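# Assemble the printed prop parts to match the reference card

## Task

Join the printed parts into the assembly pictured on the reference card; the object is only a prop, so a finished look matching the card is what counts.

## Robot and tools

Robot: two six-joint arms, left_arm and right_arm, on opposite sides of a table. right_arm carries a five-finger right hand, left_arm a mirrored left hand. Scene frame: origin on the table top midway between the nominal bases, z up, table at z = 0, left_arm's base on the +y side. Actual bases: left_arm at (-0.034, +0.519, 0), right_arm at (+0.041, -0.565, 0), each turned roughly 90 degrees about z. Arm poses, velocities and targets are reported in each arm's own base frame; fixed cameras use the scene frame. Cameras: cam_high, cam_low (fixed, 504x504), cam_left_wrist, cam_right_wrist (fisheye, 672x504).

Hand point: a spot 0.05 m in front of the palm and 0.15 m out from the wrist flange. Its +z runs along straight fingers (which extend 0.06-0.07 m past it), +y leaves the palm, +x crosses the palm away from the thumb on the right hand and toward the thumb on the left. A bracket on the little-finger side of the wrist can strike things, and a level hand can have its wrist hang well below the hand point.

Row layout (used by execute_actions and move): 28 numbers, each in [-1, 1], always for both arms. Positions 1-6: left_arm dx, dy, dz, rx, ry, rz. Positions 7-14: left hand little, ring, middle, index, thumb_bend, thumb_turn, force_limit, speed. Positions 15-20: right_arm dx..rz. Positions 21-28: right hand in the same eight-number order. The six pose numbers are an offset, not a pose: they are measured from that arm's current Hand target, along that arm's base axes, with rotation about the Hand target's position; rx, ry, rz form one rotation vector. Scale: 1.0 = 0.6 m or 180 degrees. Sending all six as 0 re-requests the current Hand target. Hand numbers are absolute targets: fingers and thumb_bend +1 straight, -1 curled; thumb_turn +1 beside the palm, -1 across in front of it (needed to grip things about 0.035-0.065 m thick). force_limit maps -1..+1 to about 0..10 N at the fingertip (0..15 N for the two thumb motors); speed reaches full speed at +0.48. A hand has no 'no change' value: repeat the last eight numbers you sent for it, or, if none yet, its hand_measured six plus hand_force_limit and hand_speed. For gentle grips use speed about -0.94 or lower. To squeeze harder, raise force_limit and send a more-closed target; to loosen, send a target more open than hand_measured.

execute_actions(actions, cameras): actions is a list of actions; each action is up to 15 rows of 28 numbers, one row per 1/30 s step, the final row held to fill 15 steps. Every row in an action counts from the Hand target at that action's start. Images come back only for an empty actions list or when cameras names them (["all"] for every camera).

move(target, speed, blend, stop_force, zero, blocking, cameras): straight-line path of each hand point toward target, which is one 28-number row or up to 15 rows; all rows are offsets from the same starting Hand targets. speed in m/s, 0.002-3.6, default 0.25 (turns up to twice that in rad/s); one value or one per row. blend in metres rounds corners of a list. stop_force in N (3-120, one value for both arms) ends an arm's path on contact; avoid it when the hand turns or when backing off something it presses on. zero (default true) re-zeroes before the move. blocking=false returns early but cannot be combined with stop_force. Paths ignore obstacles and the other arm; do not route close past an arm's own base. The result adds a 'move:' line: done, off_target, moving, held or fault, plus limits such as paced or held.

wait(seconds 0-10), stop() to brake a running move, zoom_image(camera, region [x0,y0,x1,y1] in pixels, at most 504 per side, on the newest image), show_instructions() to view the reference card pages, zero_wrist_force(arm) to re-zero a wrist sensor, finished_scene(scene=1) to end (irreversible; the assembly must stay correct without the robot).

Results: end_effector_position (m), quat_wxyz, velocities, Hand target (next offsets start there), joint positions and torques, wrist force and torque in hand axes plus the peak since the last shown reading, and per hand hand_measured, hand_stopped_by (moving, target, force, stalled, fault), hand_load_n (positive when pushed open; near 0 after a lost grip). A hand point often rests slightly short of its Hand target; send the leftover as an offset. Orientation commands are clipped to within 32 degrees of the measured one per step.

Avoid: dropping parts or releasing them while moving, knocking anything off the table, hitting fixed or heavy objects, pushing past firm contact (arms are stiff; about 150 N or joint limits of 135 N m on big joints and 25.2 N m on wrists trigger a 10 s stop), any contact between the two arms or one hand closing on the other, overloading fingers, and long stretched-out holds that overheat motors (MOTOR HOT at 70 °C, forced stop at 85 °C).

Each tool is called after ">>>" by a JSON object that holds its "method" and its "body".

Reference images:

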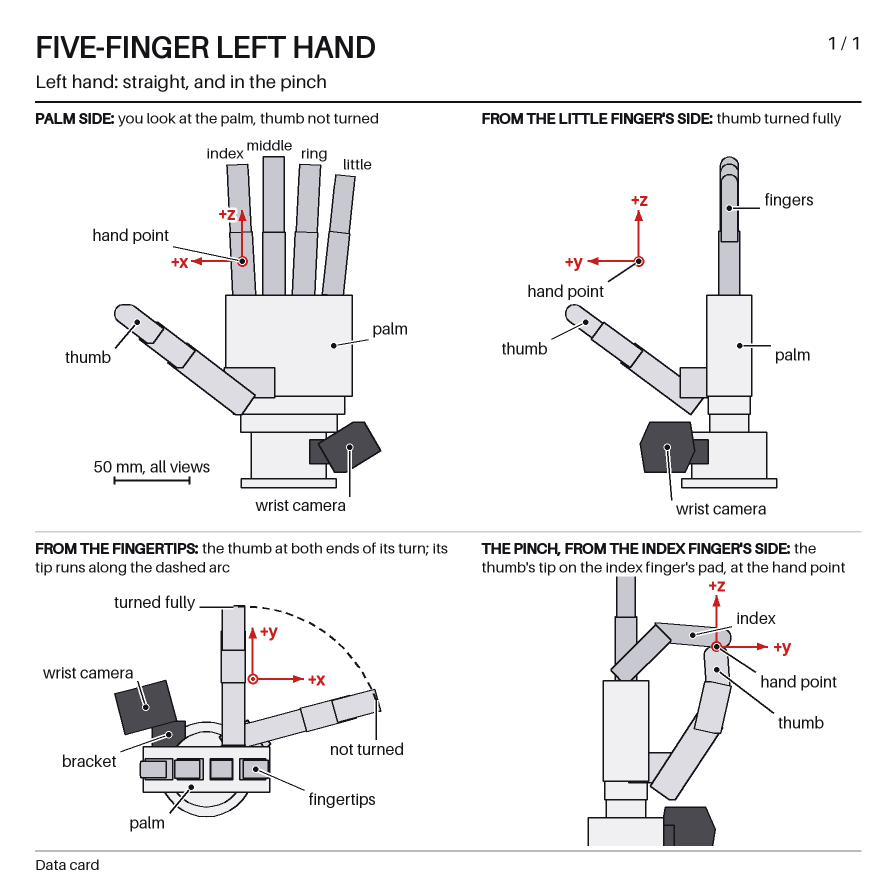

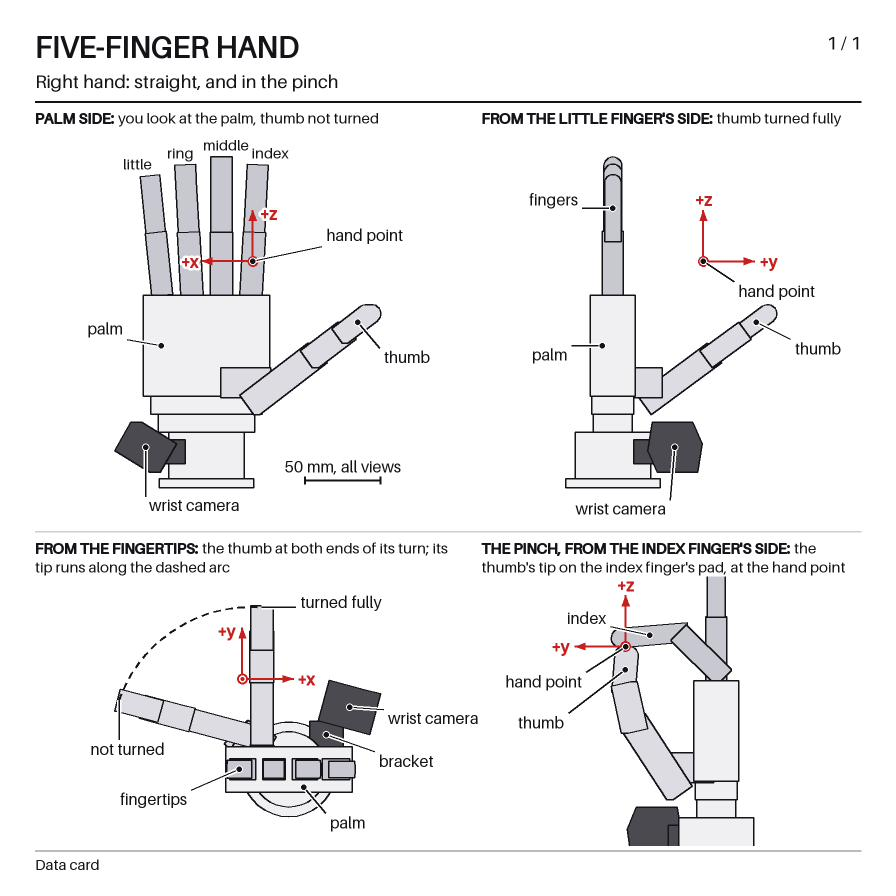

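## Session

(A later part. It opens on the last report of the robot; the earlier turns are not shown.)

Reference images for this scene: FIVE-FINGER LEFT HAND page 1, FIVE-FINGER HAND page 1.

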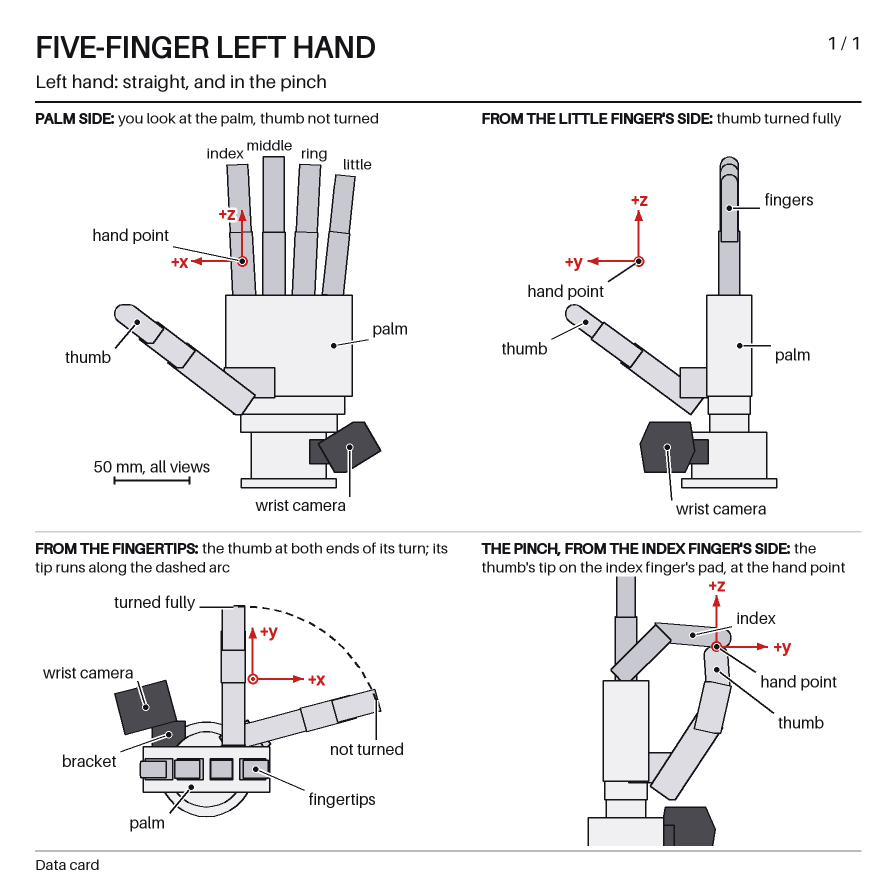

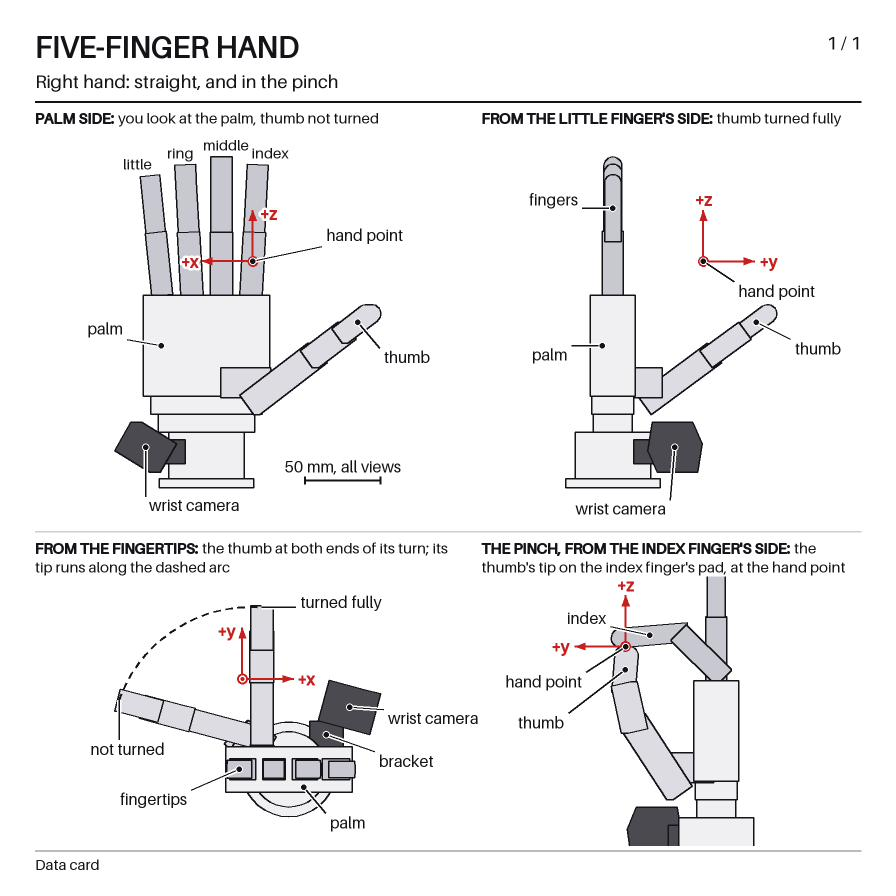

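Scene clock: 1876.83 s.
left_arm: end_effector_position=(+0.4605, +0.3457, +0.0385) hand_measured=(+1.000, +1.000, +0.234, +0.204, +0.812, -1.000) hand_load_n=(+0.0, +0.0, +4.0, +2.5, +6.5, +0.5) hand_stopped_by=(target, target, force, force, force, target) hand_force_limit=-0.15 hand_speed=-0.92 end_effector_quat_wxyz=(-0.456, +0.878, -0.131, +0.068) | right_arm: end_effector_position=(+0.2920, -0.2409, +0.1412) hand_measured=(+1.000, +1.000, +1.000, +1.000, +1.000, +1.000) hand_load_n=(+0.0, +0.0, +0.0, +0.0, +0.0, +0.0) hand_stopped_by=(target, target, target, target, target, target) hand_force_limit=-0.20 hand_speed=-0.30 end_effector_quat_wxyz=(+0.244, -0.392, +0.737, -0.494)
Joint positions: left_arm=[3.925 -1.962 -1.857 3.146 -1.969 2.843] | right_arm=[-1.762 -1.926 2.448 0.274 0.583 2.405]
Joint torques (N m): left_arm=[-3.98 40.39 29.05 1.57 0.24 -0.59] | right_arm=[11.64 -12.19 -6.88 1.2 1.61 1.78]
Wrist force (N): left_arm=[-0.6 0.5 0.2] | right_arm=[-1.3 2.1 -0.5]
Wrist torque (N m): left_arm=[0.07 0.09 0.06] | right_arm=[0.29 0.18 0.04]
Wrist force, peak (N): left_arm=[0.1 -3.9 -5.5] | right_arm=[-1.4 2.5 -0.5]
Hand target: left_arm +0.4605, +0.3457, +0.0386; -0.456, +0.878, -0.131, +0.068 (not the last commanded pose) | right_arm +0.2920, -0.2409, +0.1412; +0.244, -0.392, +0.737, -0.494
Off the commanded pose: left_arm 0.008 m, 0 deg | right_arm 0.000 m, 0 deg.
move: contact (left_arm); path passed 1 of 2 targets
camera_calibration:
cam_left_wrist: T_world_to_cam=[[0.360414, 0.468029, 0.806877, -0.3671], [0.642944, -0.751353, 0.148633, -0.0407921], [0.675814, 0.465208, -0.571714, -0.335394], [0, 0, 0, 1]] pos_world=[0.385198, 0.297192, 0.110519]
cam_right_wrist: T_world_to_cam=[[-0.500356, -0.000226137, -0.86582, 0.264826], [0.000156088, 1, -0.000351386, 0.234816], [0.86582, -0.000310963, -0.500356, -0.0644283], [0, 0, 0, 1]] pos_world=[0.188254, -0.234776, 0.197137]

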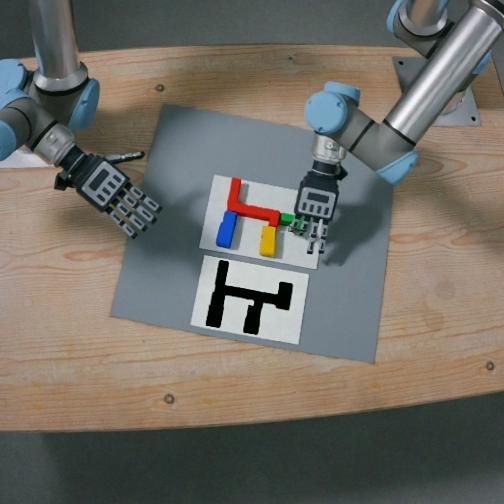

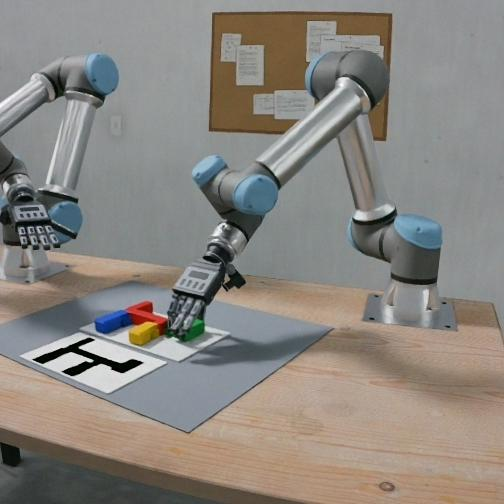

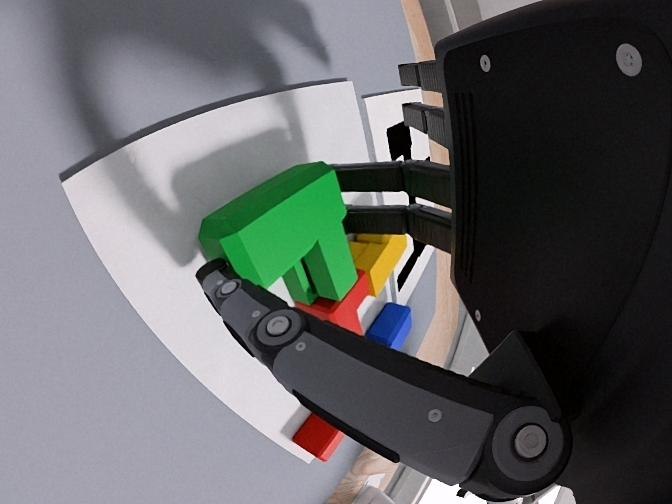

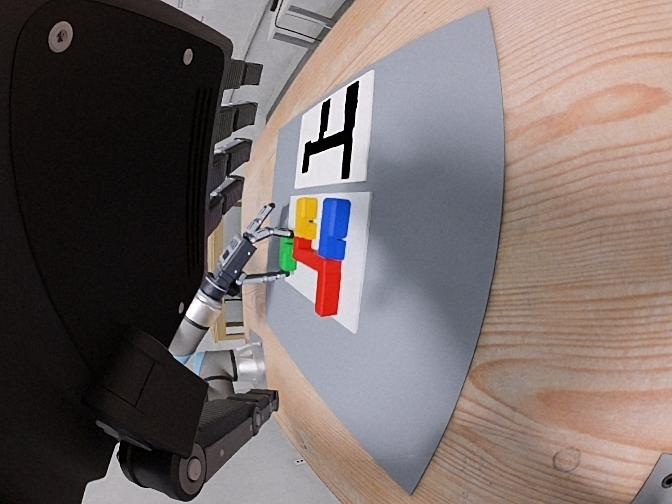

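>>> {"method": "move", "body": {"target": [0,0,-0.015,0,0,0,1,1,-0.1,-0.1,0.3,-1,-0.15,-0.92,0,0,0,0,0,0,1,1,1,1,1,1,-0.2,-0.3], "cameras": ["all"], "speed": 0.01, "stop_force": 8}}

>>> {"method": "zoom_image", "body": {"camera": "cam_high", "region": [270, 195, 310, 235]}}

>>> {"method": "zoom_image", "body": {"camera": "cam_left_wrist", "region": [210, 190, 390, 330]}}

>>> {"method": "zoom_image", "body": {"camera": "cam_right_wrist", "region": [250, 190, 350, 290]}}

>>> {"method": "zoom_image", "body": {"camera": "cam_low", "region": [140, 290, 200, 350]}}

Scene clock: 1893.73 s.
left_arm: end_effector_position=(+0.4605, +0.3457, +0.0354) hand_measured=(+1.000, +1.000, +0.234, +0.204, +0.812, -1.000) hand_load_n=(+0.0, +0.0, +4.0, +3.0, +6.5, +0.5) hand_stopped_by=(target, target, force, force, force, target) hand_force_limit=-0.15 hand_speed=-0.92 end_effector_quat_wxyz=(-0.456, +0.878, -0.131, +0.068) | right_arm: end_effector_position=(+0.2920, -0.2409, +0.1412) hand_measured=(+1.000, +1.000, +1.000, +1.000, +1.000, +1.000) hand_load_n=(+0.0, +0.0, +0.0, -0.5, +0.0, -0.5) hand_stopped_by=(target, target, target, target, target, target) hand_force_limit=-0.20 hand_speed=-0.30 end_effector_quat_wxyz=(+0.244, -0.392, +0.737, -0.494)
Joint positions: left_arm=[3.925 -1.967 -1.859 3.154 -1.969 2.843] | right_arm=[-1.762 -1.926 2.448 0.274 0.583 2.405]
Joint torques (N m): left_arm=[7.96 40.52 28.72 -1.01 -1.62 -0.81] | right_arm=[10.71 -12.79 -7.47 1.43 1.62 1.81]
Wrist force (N): left_arm=[-0.6 0.3 0.2] | right_arm=[-1.6 2.2 -0.5]
Wrist torque (N m): left_arm=[0.05 0.08 0.06] | right_arm=[0.31 0.23 0.02]
Wrist force, peak (N): left_arm=[1.5 -5.6 -5.3] | right_arm=[-1.6 2.3 -0.6]
Hand target: left_arm +0.4605, +0.3457, +0.0354; -0.456, +0.878, -0.131, +0.068 (not the last commanded pose) | right_arm +0.2920, -0.2409, +0.1412; +0.244, -0.392, +0.737, -0.494
Off the commanded pose: left_arm 0.006 m, 0 deg | right_arm 0.000 m, 0 deg.
move: contact (left_arm)
camera_calibration:
cam_left_wrist: T_world_to_cam=[[0.360246, 0.467918, 0.807016, -0.364471], [0.642933, -0.75136, 0.148647, -0.0403758], [0.675914, 0.465308, -0.571514, -0.337379], [0, 0, 0, 1]] pos_world=[0.385297, 0.297191, 0.107319]
cam_right_wrist: T_world_to_cam=[[-0.500356, -0.000226137, -0.86582, 0.264826], [0.000156088, 1, -0.000351386, 0.234816], [0.86582, -0.000310963, -0.500356, -0.0644283], [0, 0, 0, 1]] pos_world=[0.188254, -0.234776, 0.197137]

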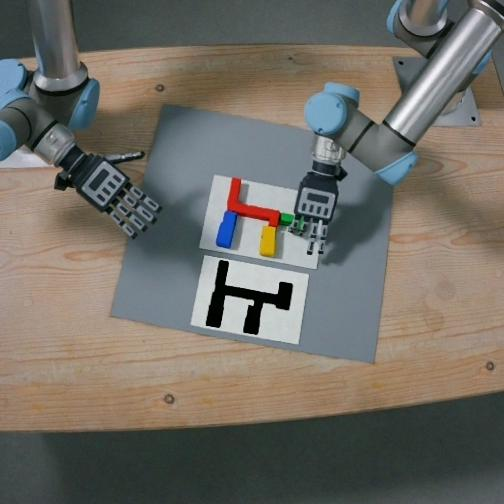

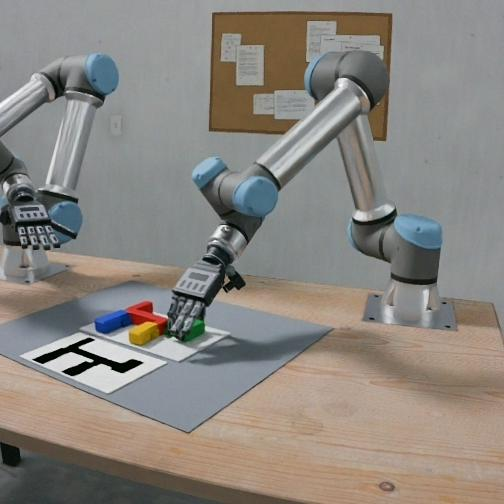

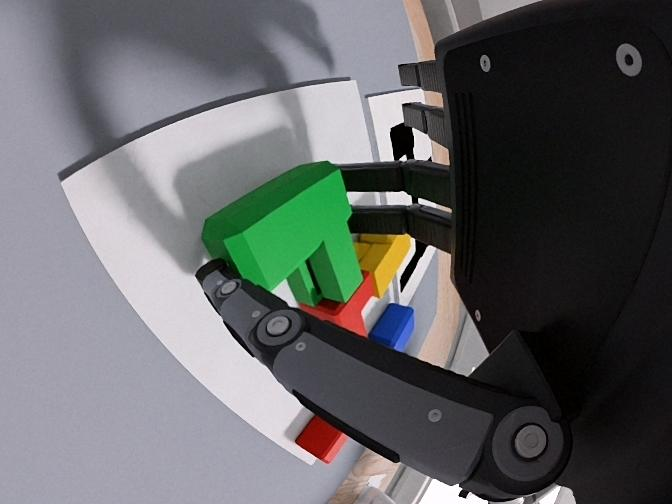

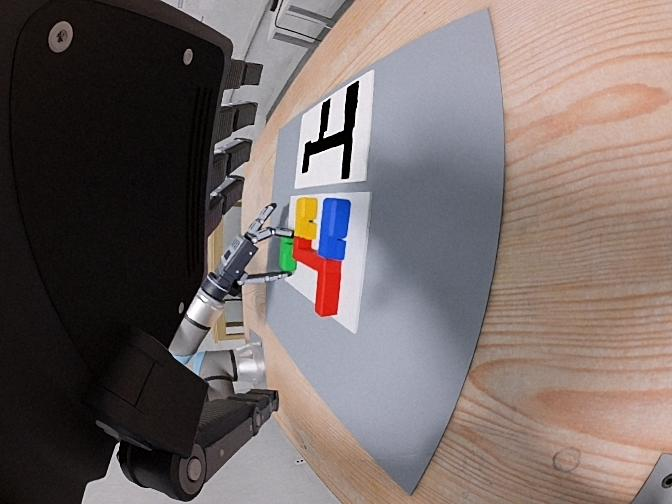

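Scaled by 12.600 from the camera's 504x504 image, which has a finer 720x720 frame.

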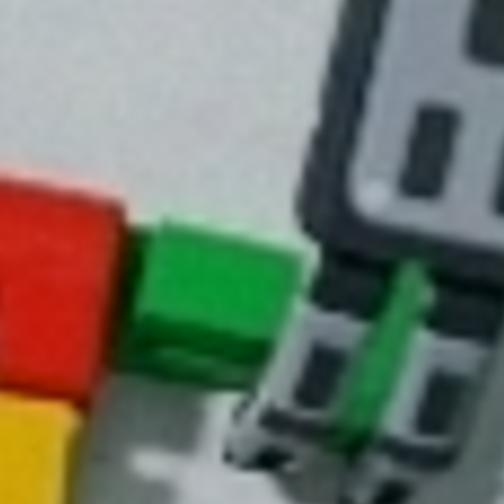

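Scaled by 2.800 from the camera's 672x504 image, which has a finer 960x720 frame.

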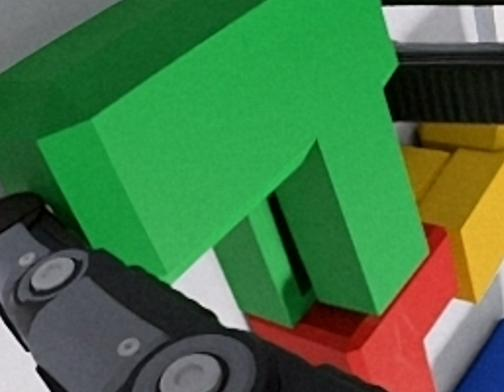

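Scaled by 5.040 from the camera's 672x504 image, which has a finer 960x720 frame.

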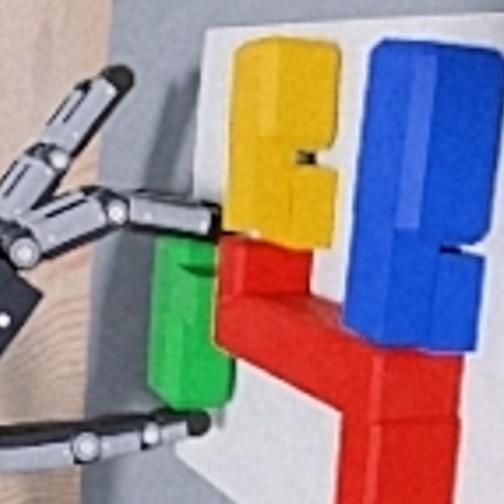

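Scaled by 8.400 from the camera's 504x504 image, which has a finer 720x720 frame.

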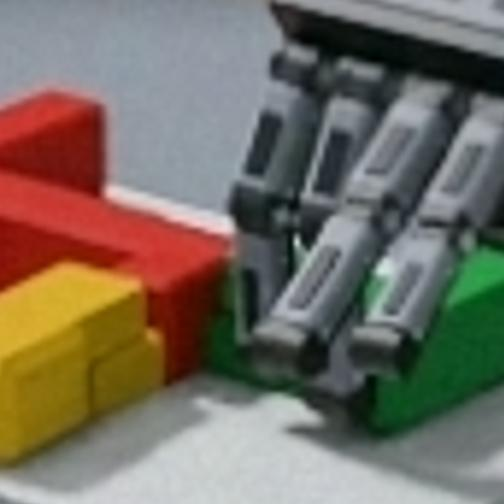

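>>> {"method": "move", "body": {"target": [0,0,0.004,0,0,0,1,1,0.55,0.55,1,-1,-0.2,-0.85,0,0,0,0,0,0,1,1,1,1,1,1,-0.2,-0.3], "cameras": ["all"]}}

>>> {"method": "move", "body": {"target": [[0,0,0.2,0,0,0,1,1,0.55,0.55,1,-1,-0.2,-0.85,0,0,0,0,0,0,1,1,1,1,1,1,-0.2,-0.3],[-0.15,-0.2,0.25,0,0,0,1,1,0.55,0.55,1,-1,-0.2,-0.85,0,0,0,0,0,0,1,1,1,1,1,1,-0.2,-0.3]], "cameras": ["all"], "speed": [0.06,0.25], "blend": 0.02}}

>>> {"method": "zoom_image", "body": {"camera": "cam_high", "region": [200, 160, 330, 280]}}

>>> {"method": "zoom_image", "body": {"camera": "cam_low", "region": [80, 280, 230, 360]}}

>>> {"method": "zoom_image", "body": {"camera": "cam_right_wrist", "region": [260, 180, 370, 330]}}

Scene clock: 1913.30 s.
left_arm: end_effector_position=(+0.4606, +0.3458, +0.0378) hand_measured=(+1.000, +1.000, +0.550, +0.550, +1.000, -1.000) hand_load_n=(+0.0, +0.0, +0.0, +0.0, +0.0, +0.0) hand_stopped_by=(target, target, target, target, target, target) hand_force_limit=-0.20 hand_speed=-0.85 end_effector_quat_wxyz=(-0.456, +0.878, -0.131, +0.068) | right_arm: end_effector_position=(+0.2920, -0.2409, +0.1412) hand_measured=(+1.000, +1.000, +1.000, +1.000, +1.000, +1.000) hand_load_n=(+0.0, +0.0, +0.0, -0.5, +0.0, +0.0) hand_stopped_by=(target, target, target, target, target, target) hand_force_limit=-0.20 hand_speed=-0.30 end_effector_quat_wxyz=(+0.244, -0.392, +0.737, -0.494)
Joint positions: left_arm=[3.925 -1.964 -1.857 3.148 -1.969 2.843] | right_arm=[-1.762 -1.926 2.448 0.274 0.583 2.405]
Joint torques (N m): left_arm=[5.61 27.62 22.69 1.38 -1.64 -0.85] | right_arm=[11.52 -12.65 -7.47 1.49 1.59 1.65]
Wrist force (N): left_arm=[-0.5 0.1 0.2] | right_arm=[-1.4 2.1 -0.4]
Wrist torque (N m): left_arm=[0.08 0.07 0.07] | right_arm=[0.28 0.19 0.04]
Wrist force, peak (N): left_arm=[-0.7 1.6 -1.2] | right_arm=[-1.7 2.3 -0.6]
Hand target: left_arm +0.4605, +0.3457, +0.0378; -0.456, +0.878, -0.131, +0.068 | right_arm +0.2920, -0.2409, +0.1412; +0.244, -0.392, +0.737, -0.494
Off the commanded pose: left_arm 0.000 m, 0 deg | right_arm 0.000 m, 0 deg.
move: done
camera_calibration:
cam_left_wrist: T_world_to_cam=[[0.360212, 0.467796, 0.807102, -0.366448], [0.642943, -0.751371, 0.148547, -0.0407376], [0.675922, 0.465413, -0.571419, -0.335994], [0, 0, 0, 1]] pos_world=[0.385297, 0.29719, 0.109819]
cam_right_wrist: T_world_to_cam=[[-0.500356, -0.000226137, -0.86582, 0.264826], [0.000156088, 1, -0.000351386, 0.234816], [0.86582, -0.000310963, -0.500356, -0.0644283], [0, 0, 0, 1]] pos_world=[0.188254, -0.234776, 0.197137]

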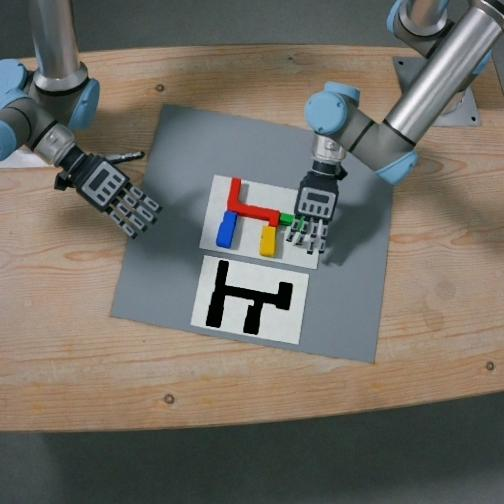

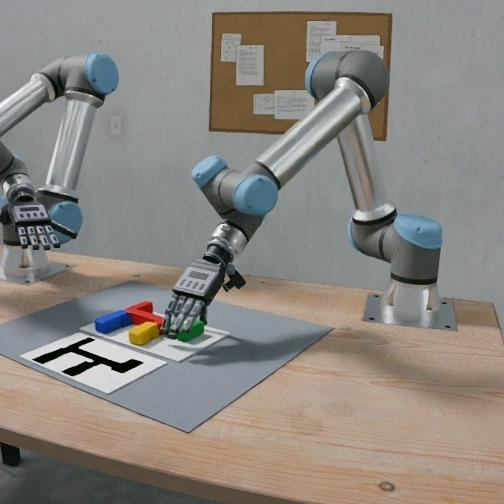

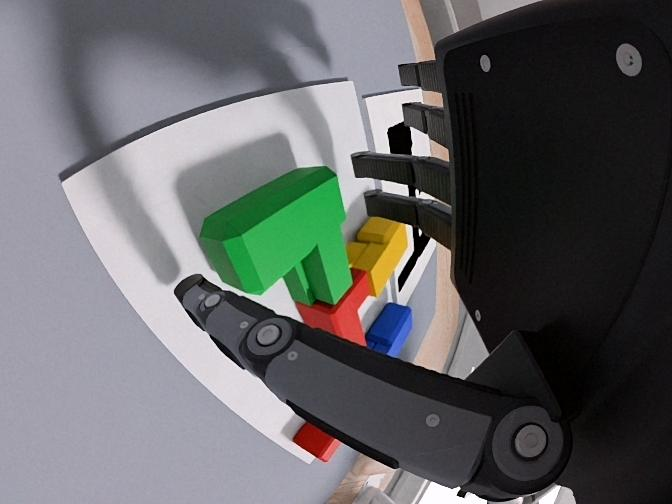

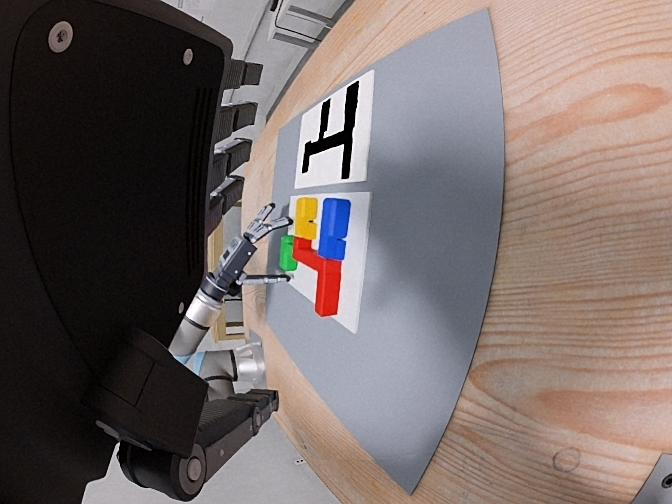

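Scene clock: 1916.40 s.
left_arm: end_effector_position=(+0.3706, +0.2258, +0.1878) hand_measured=(+1.000, +1.000, +0.550, +0.550, +1.000, -1.000) hand_load_n=(+0.0, +0.0, +0.0, +0.0, +0.0, +0.0) hand_stopped_by=(target, target, target, target, target, target) hand_force_limit=-0.20 hand_speed=-0.85 end_effector_quat_wxyz=(-0.456, +0.878, -0.131, +0.068) | right_arm: end_effector_position=(+0.2920, -0.2409, +0.1412) hand_measured=(+1.000, +1.000, +1.000, +1.000, +1.000, +1.000) hand_load_n=(+0.0, +0.0, +0.0, +0.0, +0.0, +0.0) hand_stopped_by=(target, target, target, target, target, target) hand_force_limit=-0.20 hand_speed=-0.30 end_effector_quat_wxyz=(+0.244, -0.392, +0.737, -0.494)
Joint positions: left_arm=[3.843 -1.483 -1.993 2.78 -2.032 2.786] | right_arm=[-1.762 -1.926 2.448 0.274 0.583 2.405]
Joint torques (N m): left_arm=[2.98 24.05 13.44 -0.34 -0.14 1.8] | right_arm=[11.07 -12.26 -7.41 1.55 1.6 1.65]
Wrist force (N): left_arm=[-0.3 -0.2 0.0] | right_arm=[-1.4 2.0 -0.6]
Wrist torque (N m): left_arm=[0.03 0.04 -0.02] | right_arm=[0.28 0.19 0.03]
Wrist force, peak (N): left_arm=[-1.0 0.6 -1.7] | right_arm=[-1.5 2.4 -0.6]
Hand target: left_arm +0.3705, +0.2257, +0.1878; -0.456, +0.878, -0.131, +0.068 | right_arm +0.2920, -0.2409, +0.1412; +0.244, -0.392, +0.737, -0.494
Off the commanded pose: left_arm 0.000 m, 0 deg | right_arm 0.000 m, 0 deg.
move: done
camera_calibration:
cam_left_wrist: T_world_to_cam=[[0.360168, 0.467863, 0.807083, -0.399036], [0.642879, -0.751397, 0.148692, -0.0953217], [0.676007, 0.465303, -0.571408, -0.133722], [0, 0, 0, 1]] pos_world=[0.295397, 0.177291, 0.259819]
cam_right_wrist: T_world_to_cam=[[-0.500356, -0.000226137, -0.86582, 0.264826], [0.000156088, 1, -0.000351386, 0.234816], [0.86582, -0.000310963, -0.500356, -0.0644283], [0, 0, 0, 1]] pos_world=[0.188254, -0.234776, 0.197137]

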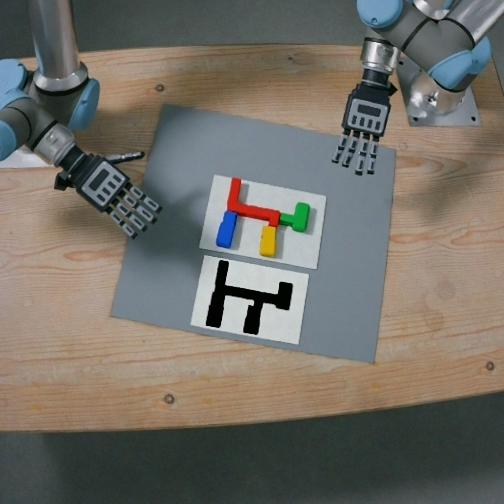

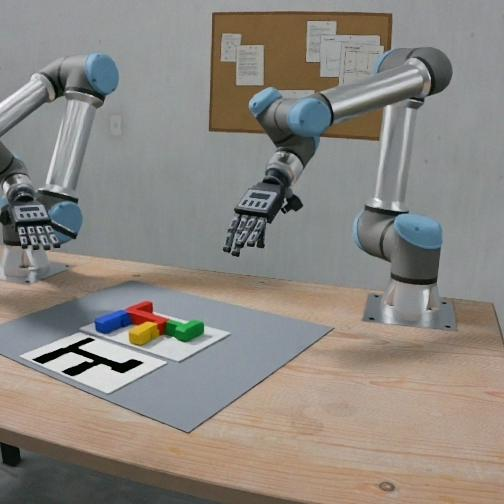

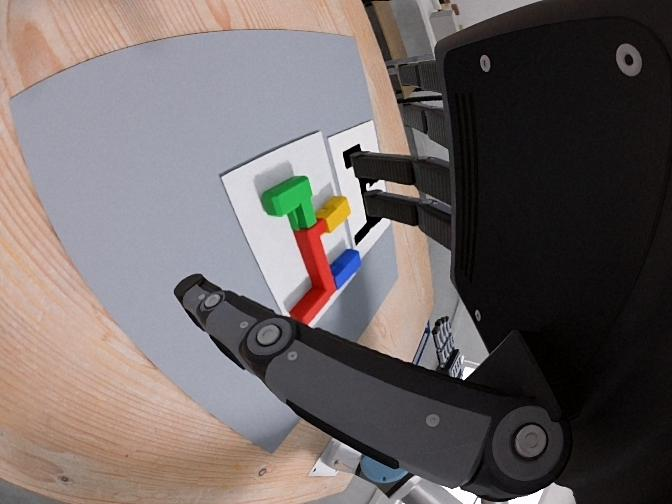

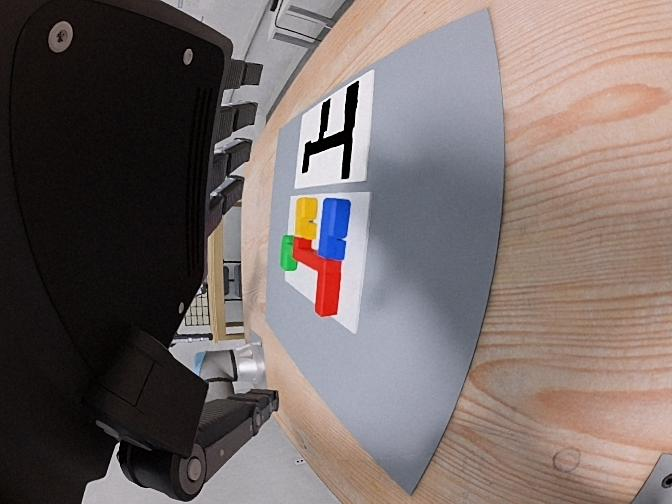

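Scaled by 3.877 from the camera's 504x504 image, which has a finer 720x720 frame.

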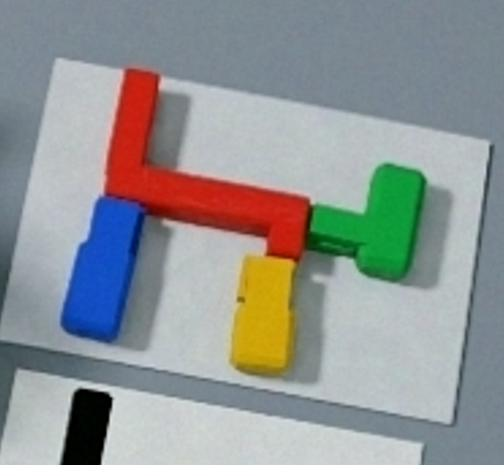

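Scaled by 3.360 from the camera's 504x504 image, which has a finer 720x720 frame.

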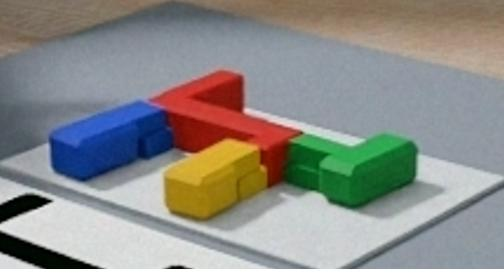

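Scaled by 3.360 from the camera's 672x504 image, which has a finer 960x720 frame.

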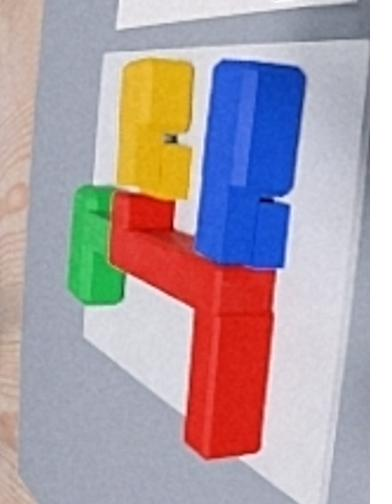

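>>> {"method": "zoom_image", "body": {"camera": "cam_low", "region": [150, 305, 210, 350]}}

>>> {"method": "zoom_image", "body": {"camera": "cam_left_wrist", "region": [250, 160, 370, 300]}}

>>> {"method": "zoom_image", "body": {"camera": "cam_low", "region": [90, 305, 150, 350]}}

Scaled by 8.400 from the camera's 504x504 image, which has a finer 720x720 frame.

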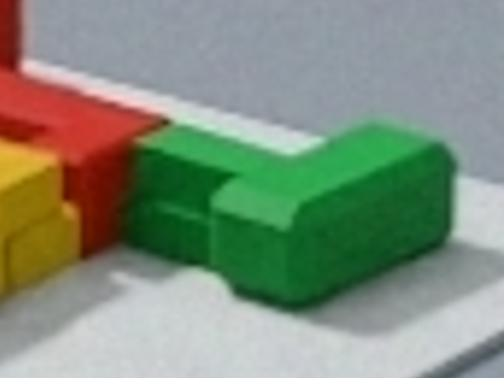

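Scaled by 3.600 from the camera's 672x504 image, which has a finer 960x720 frame.

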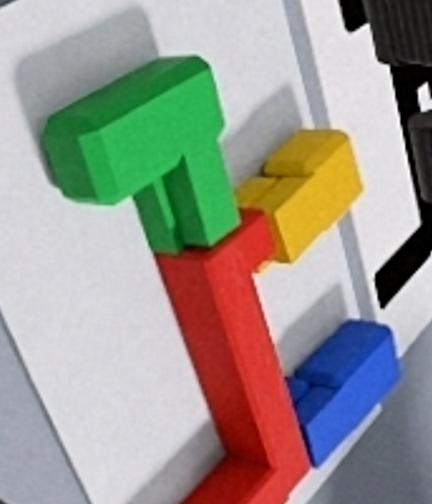

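Scaled by 8.400 from the camera's 504x504 image, which has a finer 720x720 frame.

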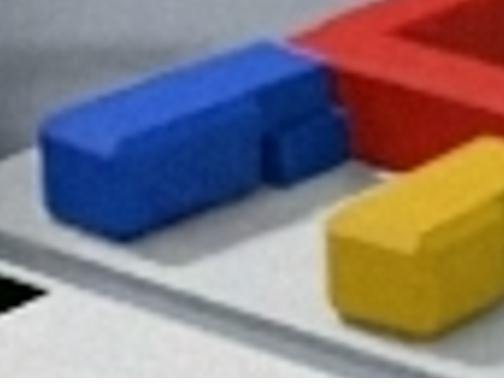

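>>> {"method": "finished_scene", "body": {}}

The scene is finished: the task was done.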